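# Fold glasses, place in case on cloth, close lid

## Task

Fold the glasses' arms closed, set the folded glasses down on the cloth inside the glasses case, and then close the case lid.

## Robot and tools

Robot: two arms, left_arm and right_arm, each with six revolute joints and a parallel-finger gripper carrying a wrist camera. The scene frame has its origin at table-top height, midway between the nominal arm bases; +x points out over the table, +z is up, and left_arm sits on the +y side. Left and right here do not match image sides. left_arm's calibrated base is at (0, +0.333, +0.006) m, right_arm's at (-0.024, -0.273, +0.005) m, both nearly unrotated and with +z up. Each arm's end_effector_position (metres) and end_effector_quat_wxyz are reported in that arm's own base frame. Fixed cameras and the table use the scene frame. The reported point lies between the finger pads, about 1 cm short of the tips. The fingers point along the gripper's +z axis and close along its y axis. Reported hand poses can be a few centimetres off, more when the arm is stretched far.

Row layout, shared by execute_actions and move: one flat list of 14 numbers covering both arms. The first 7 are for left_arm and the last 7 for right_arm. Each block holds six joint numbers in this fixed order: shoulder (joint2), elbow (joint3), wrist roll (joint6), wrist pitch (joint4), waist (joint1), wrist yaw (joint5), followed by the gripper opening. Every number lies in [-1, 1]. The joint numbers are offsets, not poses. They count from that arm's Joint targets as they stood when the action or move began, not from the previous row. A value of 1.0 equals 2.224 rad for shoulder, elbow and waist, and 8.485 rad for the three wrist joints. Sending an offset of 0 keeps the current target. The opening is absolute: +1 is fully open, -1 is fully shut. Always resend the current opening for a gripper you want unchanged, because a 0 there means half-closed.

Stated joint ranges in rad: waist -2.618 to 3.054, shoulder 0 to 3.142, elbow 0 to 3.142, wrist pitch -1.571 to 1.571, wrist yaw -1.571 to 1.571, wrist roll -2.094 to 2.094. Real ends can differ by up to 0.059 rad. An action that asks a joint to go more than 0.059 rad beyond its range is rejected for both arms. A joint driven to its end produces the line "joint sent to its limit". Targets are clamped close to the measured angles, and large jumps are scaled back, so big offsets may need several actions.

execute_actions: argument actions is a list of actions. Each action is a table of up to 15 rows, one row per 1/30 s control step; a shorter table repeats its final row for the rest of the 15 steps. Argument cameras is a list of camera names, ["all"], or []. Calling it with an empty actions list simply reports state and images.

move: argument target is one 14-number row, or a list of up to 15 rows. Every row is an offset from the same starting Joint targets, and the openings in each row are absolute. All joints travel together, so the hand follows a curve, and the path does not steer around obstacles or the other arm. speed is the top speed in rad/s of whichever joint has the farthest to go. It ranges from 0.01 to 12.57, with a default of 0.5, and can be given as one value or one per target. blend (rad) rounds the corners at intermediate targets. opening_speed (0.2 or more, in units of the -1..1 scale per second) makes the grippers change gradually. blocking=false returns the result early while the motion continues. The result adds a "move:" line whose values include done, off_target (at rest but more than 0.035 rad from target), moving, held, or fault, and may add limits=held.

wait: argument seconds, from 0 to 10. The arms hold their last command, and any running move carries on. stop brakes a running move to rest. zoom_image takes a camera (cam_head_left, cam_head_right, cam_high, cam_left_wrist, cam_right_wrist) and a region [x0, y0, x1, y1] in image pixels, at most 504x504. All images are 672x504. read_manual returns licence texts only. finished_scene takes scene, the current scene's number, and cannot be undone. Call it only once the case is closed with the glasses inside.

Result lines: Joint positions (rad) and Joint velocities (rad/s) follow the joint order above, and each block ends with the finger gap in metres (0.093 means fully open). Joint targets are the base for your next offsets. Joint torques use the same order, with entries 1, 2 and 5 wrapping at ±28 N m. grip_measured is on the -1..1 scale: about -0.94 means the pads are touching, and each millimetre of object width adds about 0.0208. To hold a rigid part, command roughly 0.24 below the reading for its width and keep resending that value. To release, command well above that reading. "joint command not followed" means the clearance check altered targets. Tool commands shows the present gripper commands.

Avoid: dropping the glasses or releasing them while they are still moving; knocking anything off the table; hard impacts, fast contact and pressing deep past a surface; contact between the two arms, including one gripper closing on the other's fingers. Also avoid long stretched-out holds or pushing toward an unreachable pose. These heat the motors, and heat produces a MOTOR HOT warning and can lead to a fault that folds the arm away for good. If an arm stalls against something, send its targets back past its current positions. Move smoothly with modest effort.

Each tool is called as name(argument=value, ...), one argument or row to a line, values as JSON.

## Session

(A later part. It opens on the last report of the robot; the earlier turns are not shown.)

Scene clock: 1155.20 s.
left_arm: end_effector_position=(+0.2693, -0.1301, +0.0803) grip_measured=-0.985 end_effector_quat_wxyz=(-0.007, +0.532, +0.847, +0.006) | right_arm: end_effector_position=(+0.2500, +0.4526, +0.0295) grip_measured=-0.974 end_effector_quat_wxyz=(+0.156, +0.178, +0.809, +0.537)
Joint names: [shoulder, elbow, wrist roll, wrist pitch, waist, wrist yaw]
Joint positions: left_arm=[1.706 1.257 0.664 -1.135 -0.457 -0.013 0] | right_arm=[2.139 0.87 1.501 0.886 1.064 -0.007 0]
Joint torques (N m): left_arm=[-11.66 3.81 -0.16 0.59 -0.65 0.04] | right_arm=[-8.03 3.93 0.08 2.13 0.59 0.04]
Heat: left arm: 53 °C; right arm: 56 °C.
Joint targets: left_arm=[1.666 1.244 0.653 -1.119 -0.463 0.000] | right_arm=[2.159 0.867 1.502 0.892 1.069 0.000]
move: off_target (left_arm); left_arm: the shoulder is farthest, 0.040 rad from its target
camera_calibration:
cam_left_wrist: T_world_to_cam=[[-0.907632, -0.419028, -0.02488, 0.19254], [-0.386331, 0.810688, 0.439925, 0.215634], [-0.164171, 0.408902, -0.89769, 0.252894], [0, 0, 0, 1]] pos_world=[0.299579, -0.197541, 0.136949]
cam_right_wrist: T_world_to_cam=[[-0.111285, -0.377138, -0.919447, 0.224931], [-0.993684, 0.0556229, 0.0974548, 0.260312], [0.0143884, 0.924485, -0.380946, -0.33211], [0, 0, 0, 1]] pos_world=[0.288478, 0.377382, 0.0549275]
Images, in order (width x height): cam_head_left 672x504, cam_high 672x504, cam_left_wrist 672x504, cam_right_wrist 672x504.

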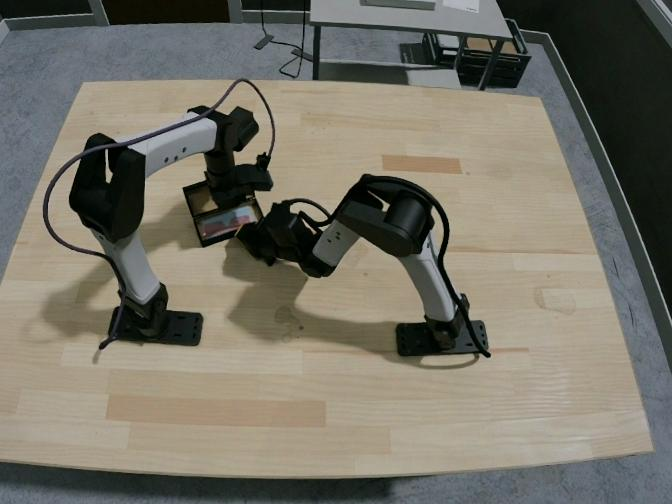

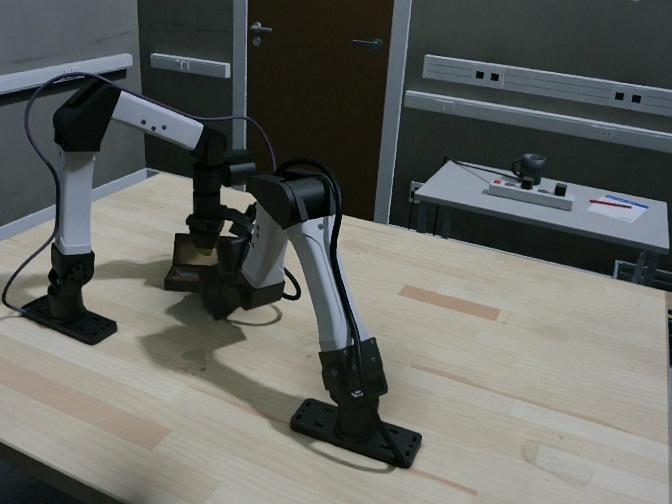

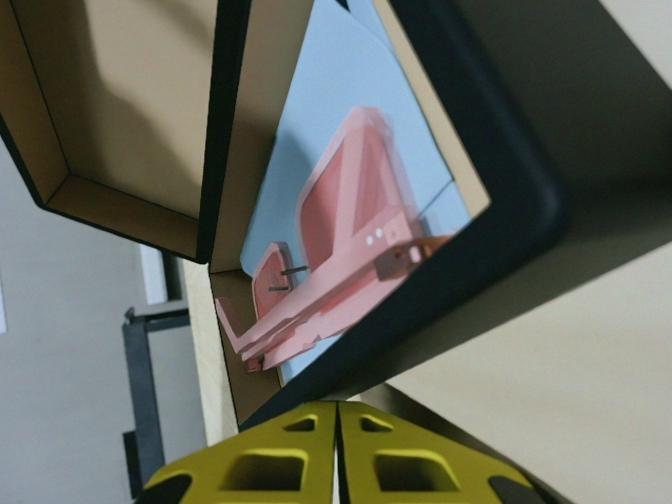

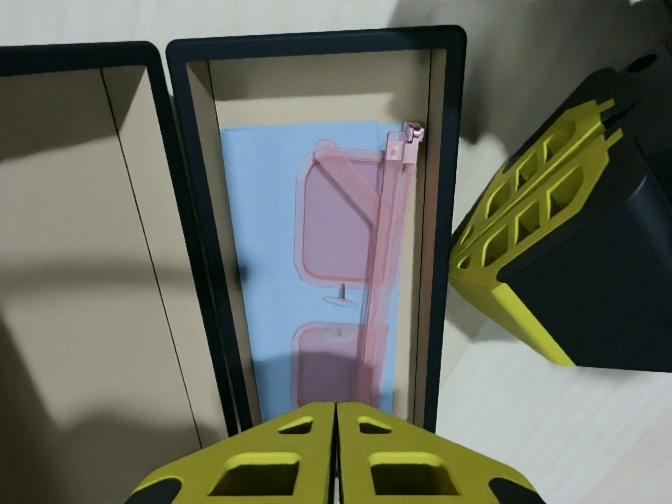

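move(
  target=[
    [0,0.13,0,-0.034,0,0,-1,0,0,0,0,0,0,-1],
    [0.1707,0.3316,0.031,-0.0457,0.1181,0,-1,0,0,0,0,0,0,-1],
    [0.1671,0.1918,0.031,-0.01,0.1181,0,-1,0,0,0,0,0,0,-1],
    [0.0799,0.1214,0.0203,-0.0108,0.0775,0,-1,0,0,0,0,0,0,-1],
    [0.0463,0.0857,0.0137,-0.0103,0.0524,0,-1,0,0,0,0,0,0,-1],
  ],
  speed=[0.5,0.5,0.3,0.1,0.1],
  cameras=["cam_high","cam_head_left","cam_left_wrist","cam_right_wrist"],
)

Scene clock: 1190.67 s.
left_arm: end_effector_position=(+0.3201, -0.1077, +0.1021) grip_measured=-0.985 end_effector_quat_wxyz=(+0.012, +0.529, +0.848, +0.013) | right_arm: end_effector_position=(+0.2500, +0.4526, +0.0295) grip_measured=-0.974 end_effector_quat_wxyz=(+0.156, +0.178, +0.809, +0.537)
Joint names: [shoulder, elbow, wrist roll, wrist pitch, waist, wrist yaw]
Joint positions: left_arm=[1.799 1.454 0.782 -1.197 -0.334 -0.019 0] | right_arm=[2.139 0.87 1.501 0.886 1.064 -0.007 0]
Joint torques (N m): left_arm=[-11.73 3.36 -0.21 0.42 -1.18 0.09] | right_arm=[-8.03 3.93 0.08 2.13 0.59 0.04]
Heat: left arm: 53 °C; right arm: 57 °C.
Joint targets: left_arm=[1.769 1.435 0.769 -1.207 -0.347 0.000] | right_arm=[2.159 0.867 1.502 0.891 1.069 0.000]
move: done
camera_calibration:
cam_left_wrist: T_world_to_cam=[[-0.903365, -0.425009, -0.0574465, 0.249914], [-0.408665, 0.812408, 0.415917, 0.217232], [-0.130098, 0.399201, -0.907586, 0.260678], [0, 0, 0, 1]] pos_world=[0.348452, -0.174328, 0.160594]
cam_right_wrist: T_world_to_cam=[[-0.111285, -0.377138, -0.919447, 0.224931], [-0.993684, 0.0556229, 0.0974548, 0.260312], [0.0143884, 0.924485, -0.380946, -0.33211], [0, 0, 0, 1]] pos_world=[0.288478, 0.377382, 0.0549275]
Images, in order (width x height): cam_head_left 672x504, cam_high 672x504, cam_left_wrist 672x504, cam_right_wrist 672x504.

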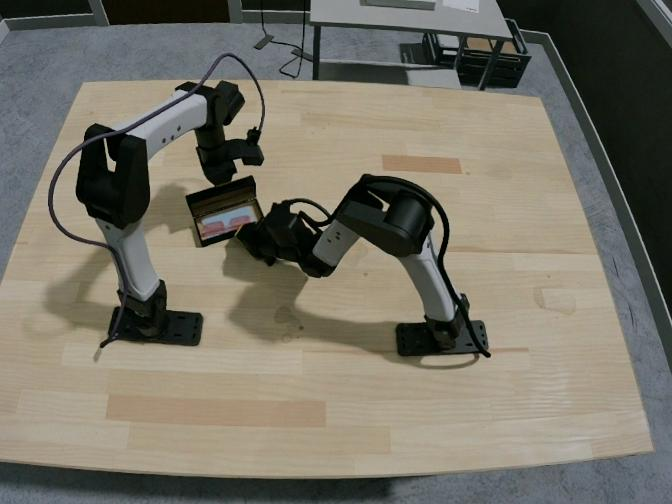

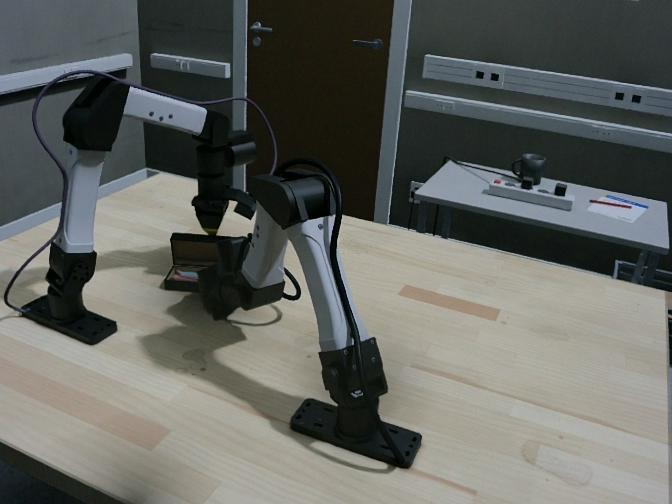

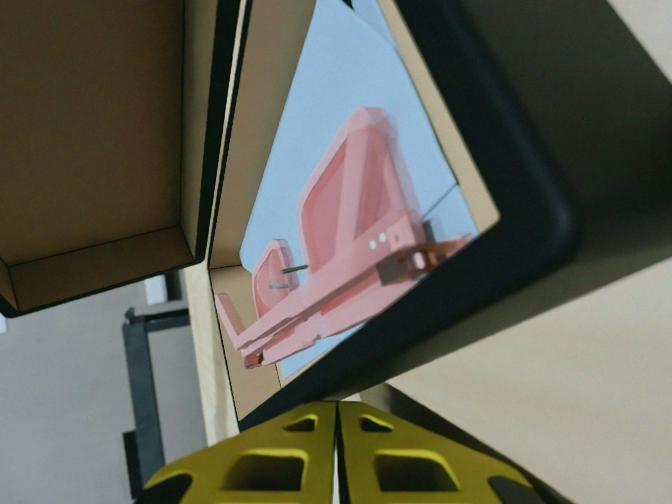

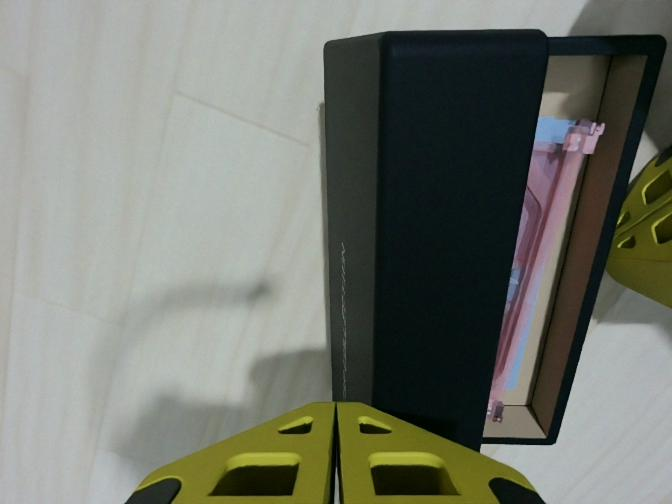

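move(
  target=[
    [-0.0353,-0.0498,-0.0084,0.0032,-0.0321,0,-1,0,0,0,0,0,0,-1],
    [-0.0537,-0.0796,-0.0145,0.0068,-0.0553,0,-1,0,0,0,0,0,0,-1],
  ],
  speed=0.08,
  cameras=["cam_high","cam_head_left","cam_left_wrist","cam_right_wrist"],
)

Scene clock: 1199.33 s.
left_arm: end_effector_position=(+0.2660, -0.1307, +0.0885) grip_measured=-0.985 end_effector_quat_wxyz=(-0.007, +0.532, +0.847, +0.006) | right_arm: end_effector_position=(+0.2500, +0.4526, +0.0295) grip_measured=-0.974 end_effector_quat_wxyz=(+0.156, +0.178, +0.809, +0.537)
Joint names: [shoulder, elbow, wrist roll, wrist pitch, waist, wrist yaw]
Joint positions: left_arm=[1.689 1.27 0.658 -1.164 -0.464 -0.013 0] | right_arm=[2.139 0.87 1.501 0.886 1.064 -0.007 0]
Joint torques (N m): left_arm=[-11.47 3.85 -0.16 0.61 -0.66 0.03] | right_arm=[-8.02 3.93 0.09 2.12 0.59 0.04]
Heat: left arm: 55 °C; right arm: 57 °C.
Joint targets: left_arm=[1.650 1.258 0.646 -1.149 -0.470 0.000] | right_arm=[2.159 0.867 1.502 0.891 1.069 0.000]
move: off_target (left_arm); left_arm: the shoulder is farthest, 0.039 rad from its target
camera_calibration:
cam_left_wrist: T_world_to_cam=[[-0.907633, -0.418993, -0.0254358, 0.189628], [-0.386712, 0.81106, 0.438903, 0.211445], [-0.163268, 0.408199, -0.898174, 0.259673], [0, 0, 0, 1]] pos_world=[0.296278, -0.19804, 0.145251]
cam_right_wrist: T_world_to_cam=[[-0.111285, -0.377138, -0.919447, 0.224931], [-0.993684, 0.0556229, 0.0974548, 0.260312], [0.0143884, 0.924485, -0.380946, -0.33211], [0, 0, 0, 1]] pos_world=[0.288478, 0.377382, 0.0549275]
Images, in order (width x height): cam_head_left 672x504, cam_high 672x504, cam_left_wrist 672x504, cam_right_wrist 672x504.

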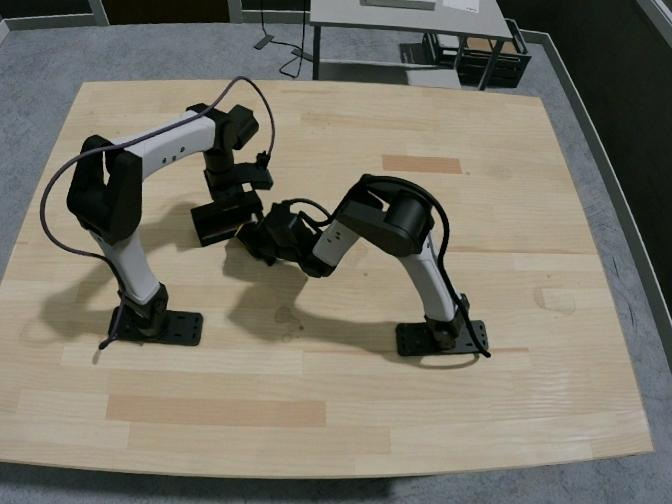

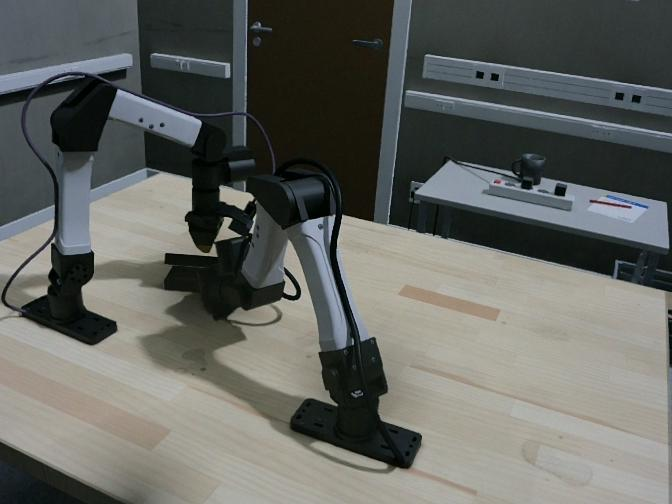

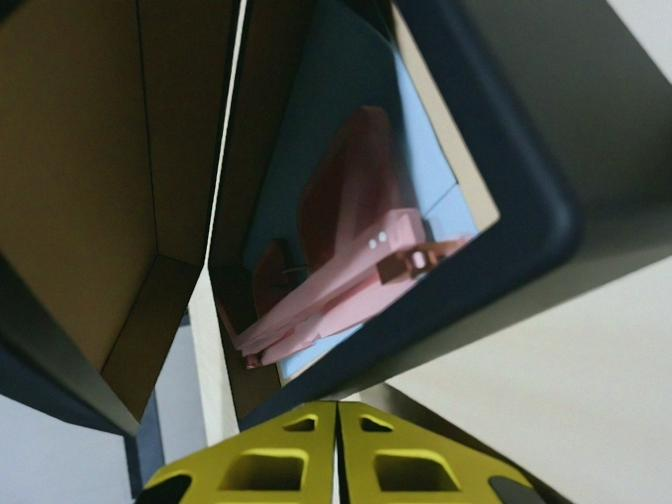

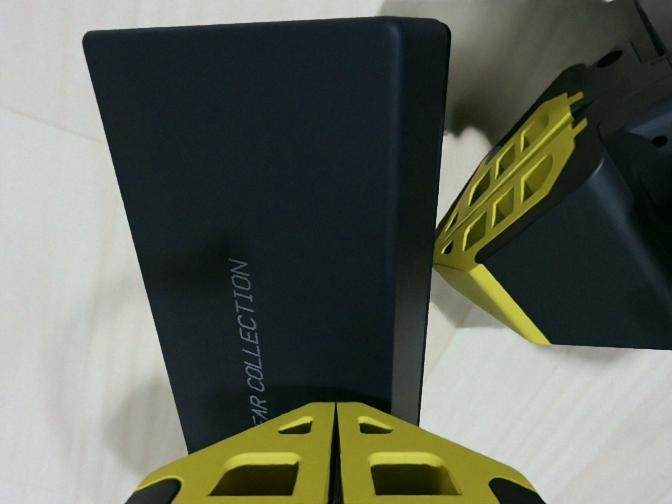

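move(
  target=[0,0,0,0,0,0,-1,-0.115,0.03,0,-0.075,0,0,-1],
  speed=0.3,
)

move(
  target=[-0.003,-0.0494,-0.0042,0.0121,-0.0161,0,-1,0,0,0,0,0,0,-1],
  speed=0.08,
  cameras=["cam_high","cam_head_left","cam_left_wrist","cam_right_wrist"],
)

zoom_image(
  camera="cam_high",
  region=[140, 200, 300, 310],
)

Scene clock: 1207.47 s.
left_arm: end_effector_position=(+0.2662, -0.1308, +0.0885) grip_measured=-0.985 end_effector_quat_wxyz=(-0.006, +0.532, +0.847, +0.006) | right_arm: end_effector_position=(+0.2272, +0.4116, +0.0172) grip_measured=-0.974 end_effector_quat_wxyz=(+0.110, +0.197, +0.895, +0.384)
Joint names: [shoulder, elbow, wrist roll, wrist pitch, waist, wrist yaw]
Joint positions: left_arm=[1.689 1.27 0.657 -1.164 -0.464 -0.013 0] | right_arm=[1.934 0.911 1.501 0.273 1.064 -0.007 0]
Joint torques (N m): left_arm=[-11.48 3.85 -0.18 0.6 -0.62 0.05] | right_arm=[-11.34 6.76 0.09 1.53 0.58 0.06]
Heat: left arm: 54 °C; right arm: 57 °C.
Joint targets: left_arm=[1.650 1.258 0.647 -1.149 -0.470 0.000] | right_arm=[1.903 0.934 1.502 0.255 1.069 0.000]
move: off_target (left_arm); left_arm: the shoulder is farthest, 0.039 rad from its target
camera_calibration:
cam_left_wrist: T_world_to_cam=[[-0.90729, -0.419707, -0.0258961, 0.189505], [-0.387638, 0.810918, 0.438348, 0.211848], [-0.162978, 0.407747, -0.898432, 0.259684], [0, 0, 0, 1]] pos_world=[0.296379, -0.19814, 0.145353]
cam_right_wrist: T_world_to_cam=[[-0.259209, -0.642862, -0.72079, 0.33518], [-0.962648, 0.11152, 0.246722, 0.208573], [-0.0782254, 0.75782, -0.647757, -0.204226], [0, 0, 0, 1]] pos_world=[0.271688, 0.346981, 0.0578461]

Scene clock: 1209.33 s.
left_arm: end_effector_position=(+0.2545, -0.1362, +0.0637) grip_measured=-0.985 end_effector_quat_wxyz=(-0.006, +0.531, +0.847, +0.006) | right_arm: end_effector_position=(+0.2272, +0.4116, +0.0172) grip_measured=-0.974 end_effector_quat_wxyz=(+0.110, +0.197, +0.895, +0.384)
Joint names: [shoulder, elbow, wrist roll, wrist pitch, waist, wrist yaw]
Joint positions: left_arm=[1.681 1.161 0.621 -1.062 -0.499 -0.013 0] | right_arm=[1.934 0.911 1.501 0.273 1.064 -0.007 0]
Joint torques (N m): left_arm=[-11.15 3.71 -0.19 0.65 -0.69 0.05] | right_arm=[-11.33 6.78 0.09 1.53 0.61 0.06]
Heat: left arm: 55 °C; right arm: 57 °C.
Joint targets: left_arm=[1.643 1.148 0.611 -1.046 -0.505 0.000] | right_arm=[1.903 0.934 1.502 0.255 1.069 0.000]
move: off_target (left_arm); left_arm: the shoulder is farthest, 0.038 rad from its target
camera_calibration:
cam_left_wrist: T_world_to_cam=[[-0.907082, -0.420136, -0.0262304, 0.175873], [-0.388131, 0.810607, 0.438487, 0.222667], [-0.162961, 0.407924, -0.898355, 0.237629], [0, 0, 0, 1]] pos_world=[0.28468, -0.20354, 0.120452]
cam_right_wrist: T_world_to_cam=[[-0.259209, -0.642862, -0.72079, 0.33518], [-0.962648, 0.11152, 0.246722, 0.208573], [-0.0782254, 0.75782, -0.647757, -0.204226], [0, 0, 0, 1]] pos_world=[0.271688, 0.346981, 0.0578461]
Images, in order (width x height): cam_head_left 672x504, cam_high 672x504, cam_left_wrist 672x504, cam_right_wrist 672x504.

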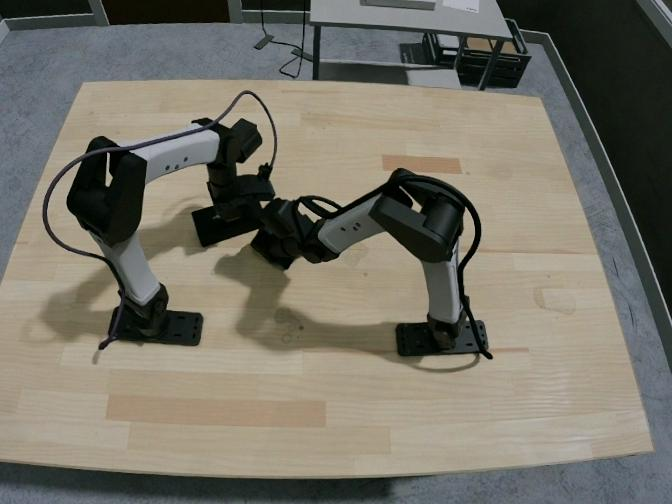

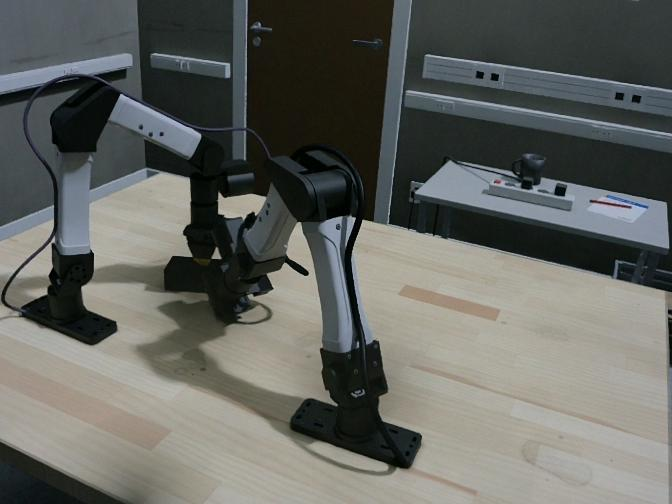

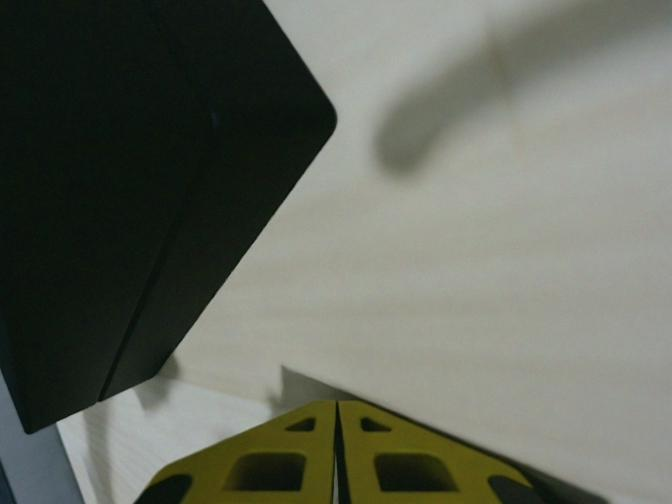

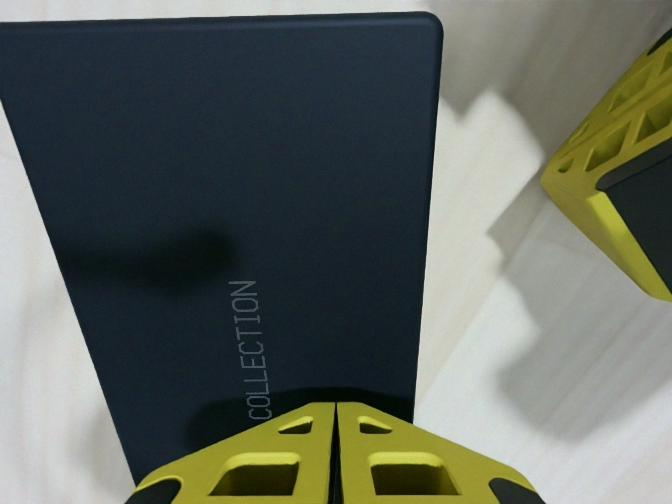

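Scaled by 3.150 from the camera's 672x504 image, which has a finer 960x720 frame.

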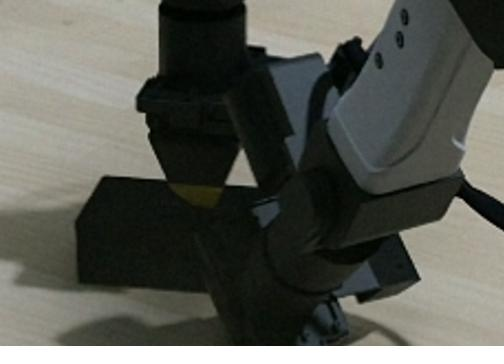

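move(
  target=[
    [0.005,-0.018,0,0.005,0,0,-1,0,0,0,0,0,0,-1],
    [0,0.14,0,-0.035,0,0,-1,-0.04,0,0,-0.05,-0.12,0,-1],
  ],
  speed=[0.06,0.4],
  cameras=["all"],
)

zoom_image(
  camera="cam_high",
  region=[140, 200, 300, 310],
)

Scene clock: 1215.87 s.
left_arm: end_effector_position=(+0.2627, -0.1407, +0.1314) grip_measured=-0.985 end_effector_quat_wxyz=(-0.006, +0.531, +0.847, +0.006) | right_arm: end_effector_position=(+0.2862, +0.3082, +0.0137) grip_measured=-0.974 end_effector_quat_wxyz=(+0.108, +0.319, +0.903, +0.267)
Joint names: [shoulder, elbow, wrist roll, wrist pitch, waist, wrist yaw]
Joint positions: left_arm=[1.679 1.43 0.621 -1.333 -0.499 -0.013 0] | right_arm=[1.825 0.932 1.501 -0.093 0.816 -0.017 0]
Joint torques (N m): left_arm=[-11.06 7.35 -0.17 0.35 -0.68 0.03] | right_arm=[-9.01 5.33 0.11 0.6 -0.96 0.16]
Heat: left arm: 55 °C; right arm: 58 °C.
Joint targets: left_arm=[1.643 1.460 0.611 -1.343 -0.505 0.000] | right_arm=[1.814 0.934 1.502 -0.169 0.802 0.000]
move: off_target (left_arm, right_arm); left_arm: the shoulder is farthest, 0.036 rad from its target; right_arm: the wrist pitch is farthest, 0.076 rad from its target
camera_calibration:
cam_left_wrist: T_world_to_cam=[[-0.906929, -0.420421, -0.0269573, 0.183232], [-0.388827, 0.81071, 0.437679, 0.200144], [-0.162155, 0.407425, -0.898727, 0.301441], [0, 0, 0, 1]] pos_world=[0.29288, -0.208039, 0.188254]
cam_right_wrist: T_world_to_cam=[[-0.511484, -0.668148, -0.540336, 0.358973], [-0.85918, 0.387469, 0.334182, 0.161827], [-0.0139194, 0.635175, -0.772243, -0.102514], [0, 0, 0, 1]] pos_world=[0.32122, 0.242258, 0.0607209]

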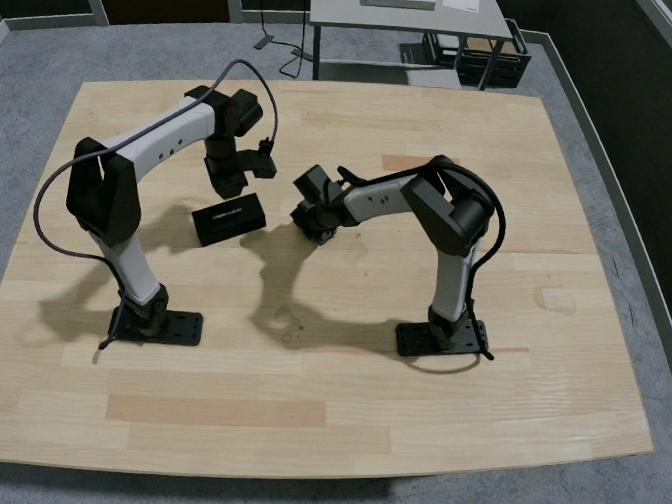

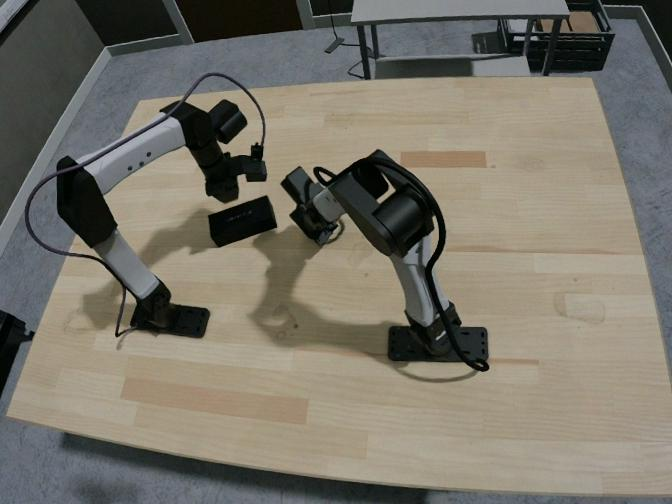

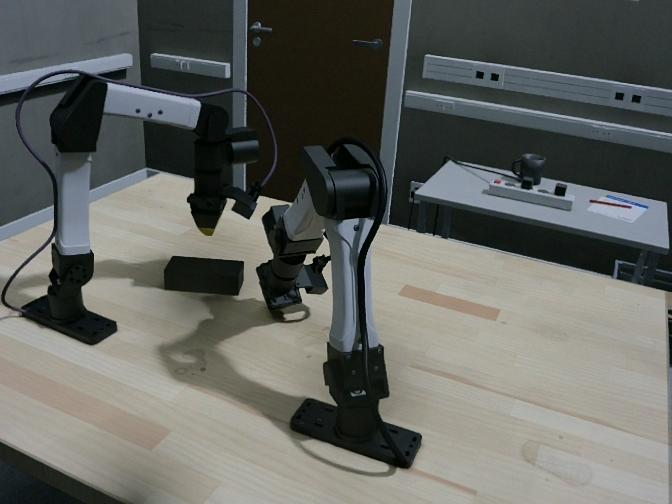

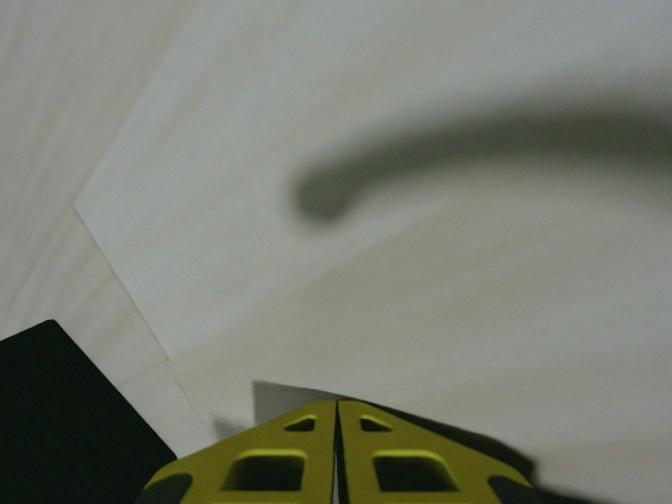

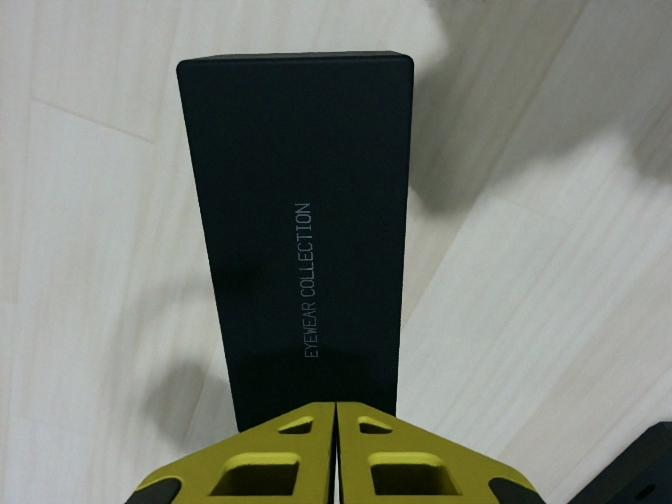

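Scaled by 3.150 from the camera's 672x504 image, which has a finer 960x720 frame.

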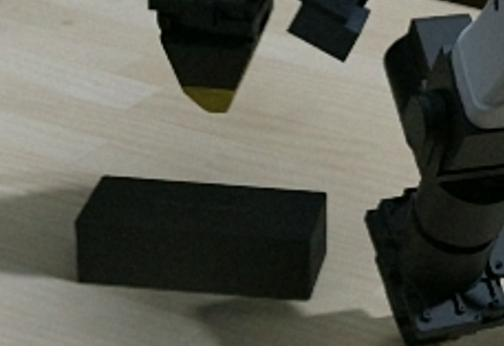

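finished_scene(
  scene=1,
)

The scene is finished: the task was done.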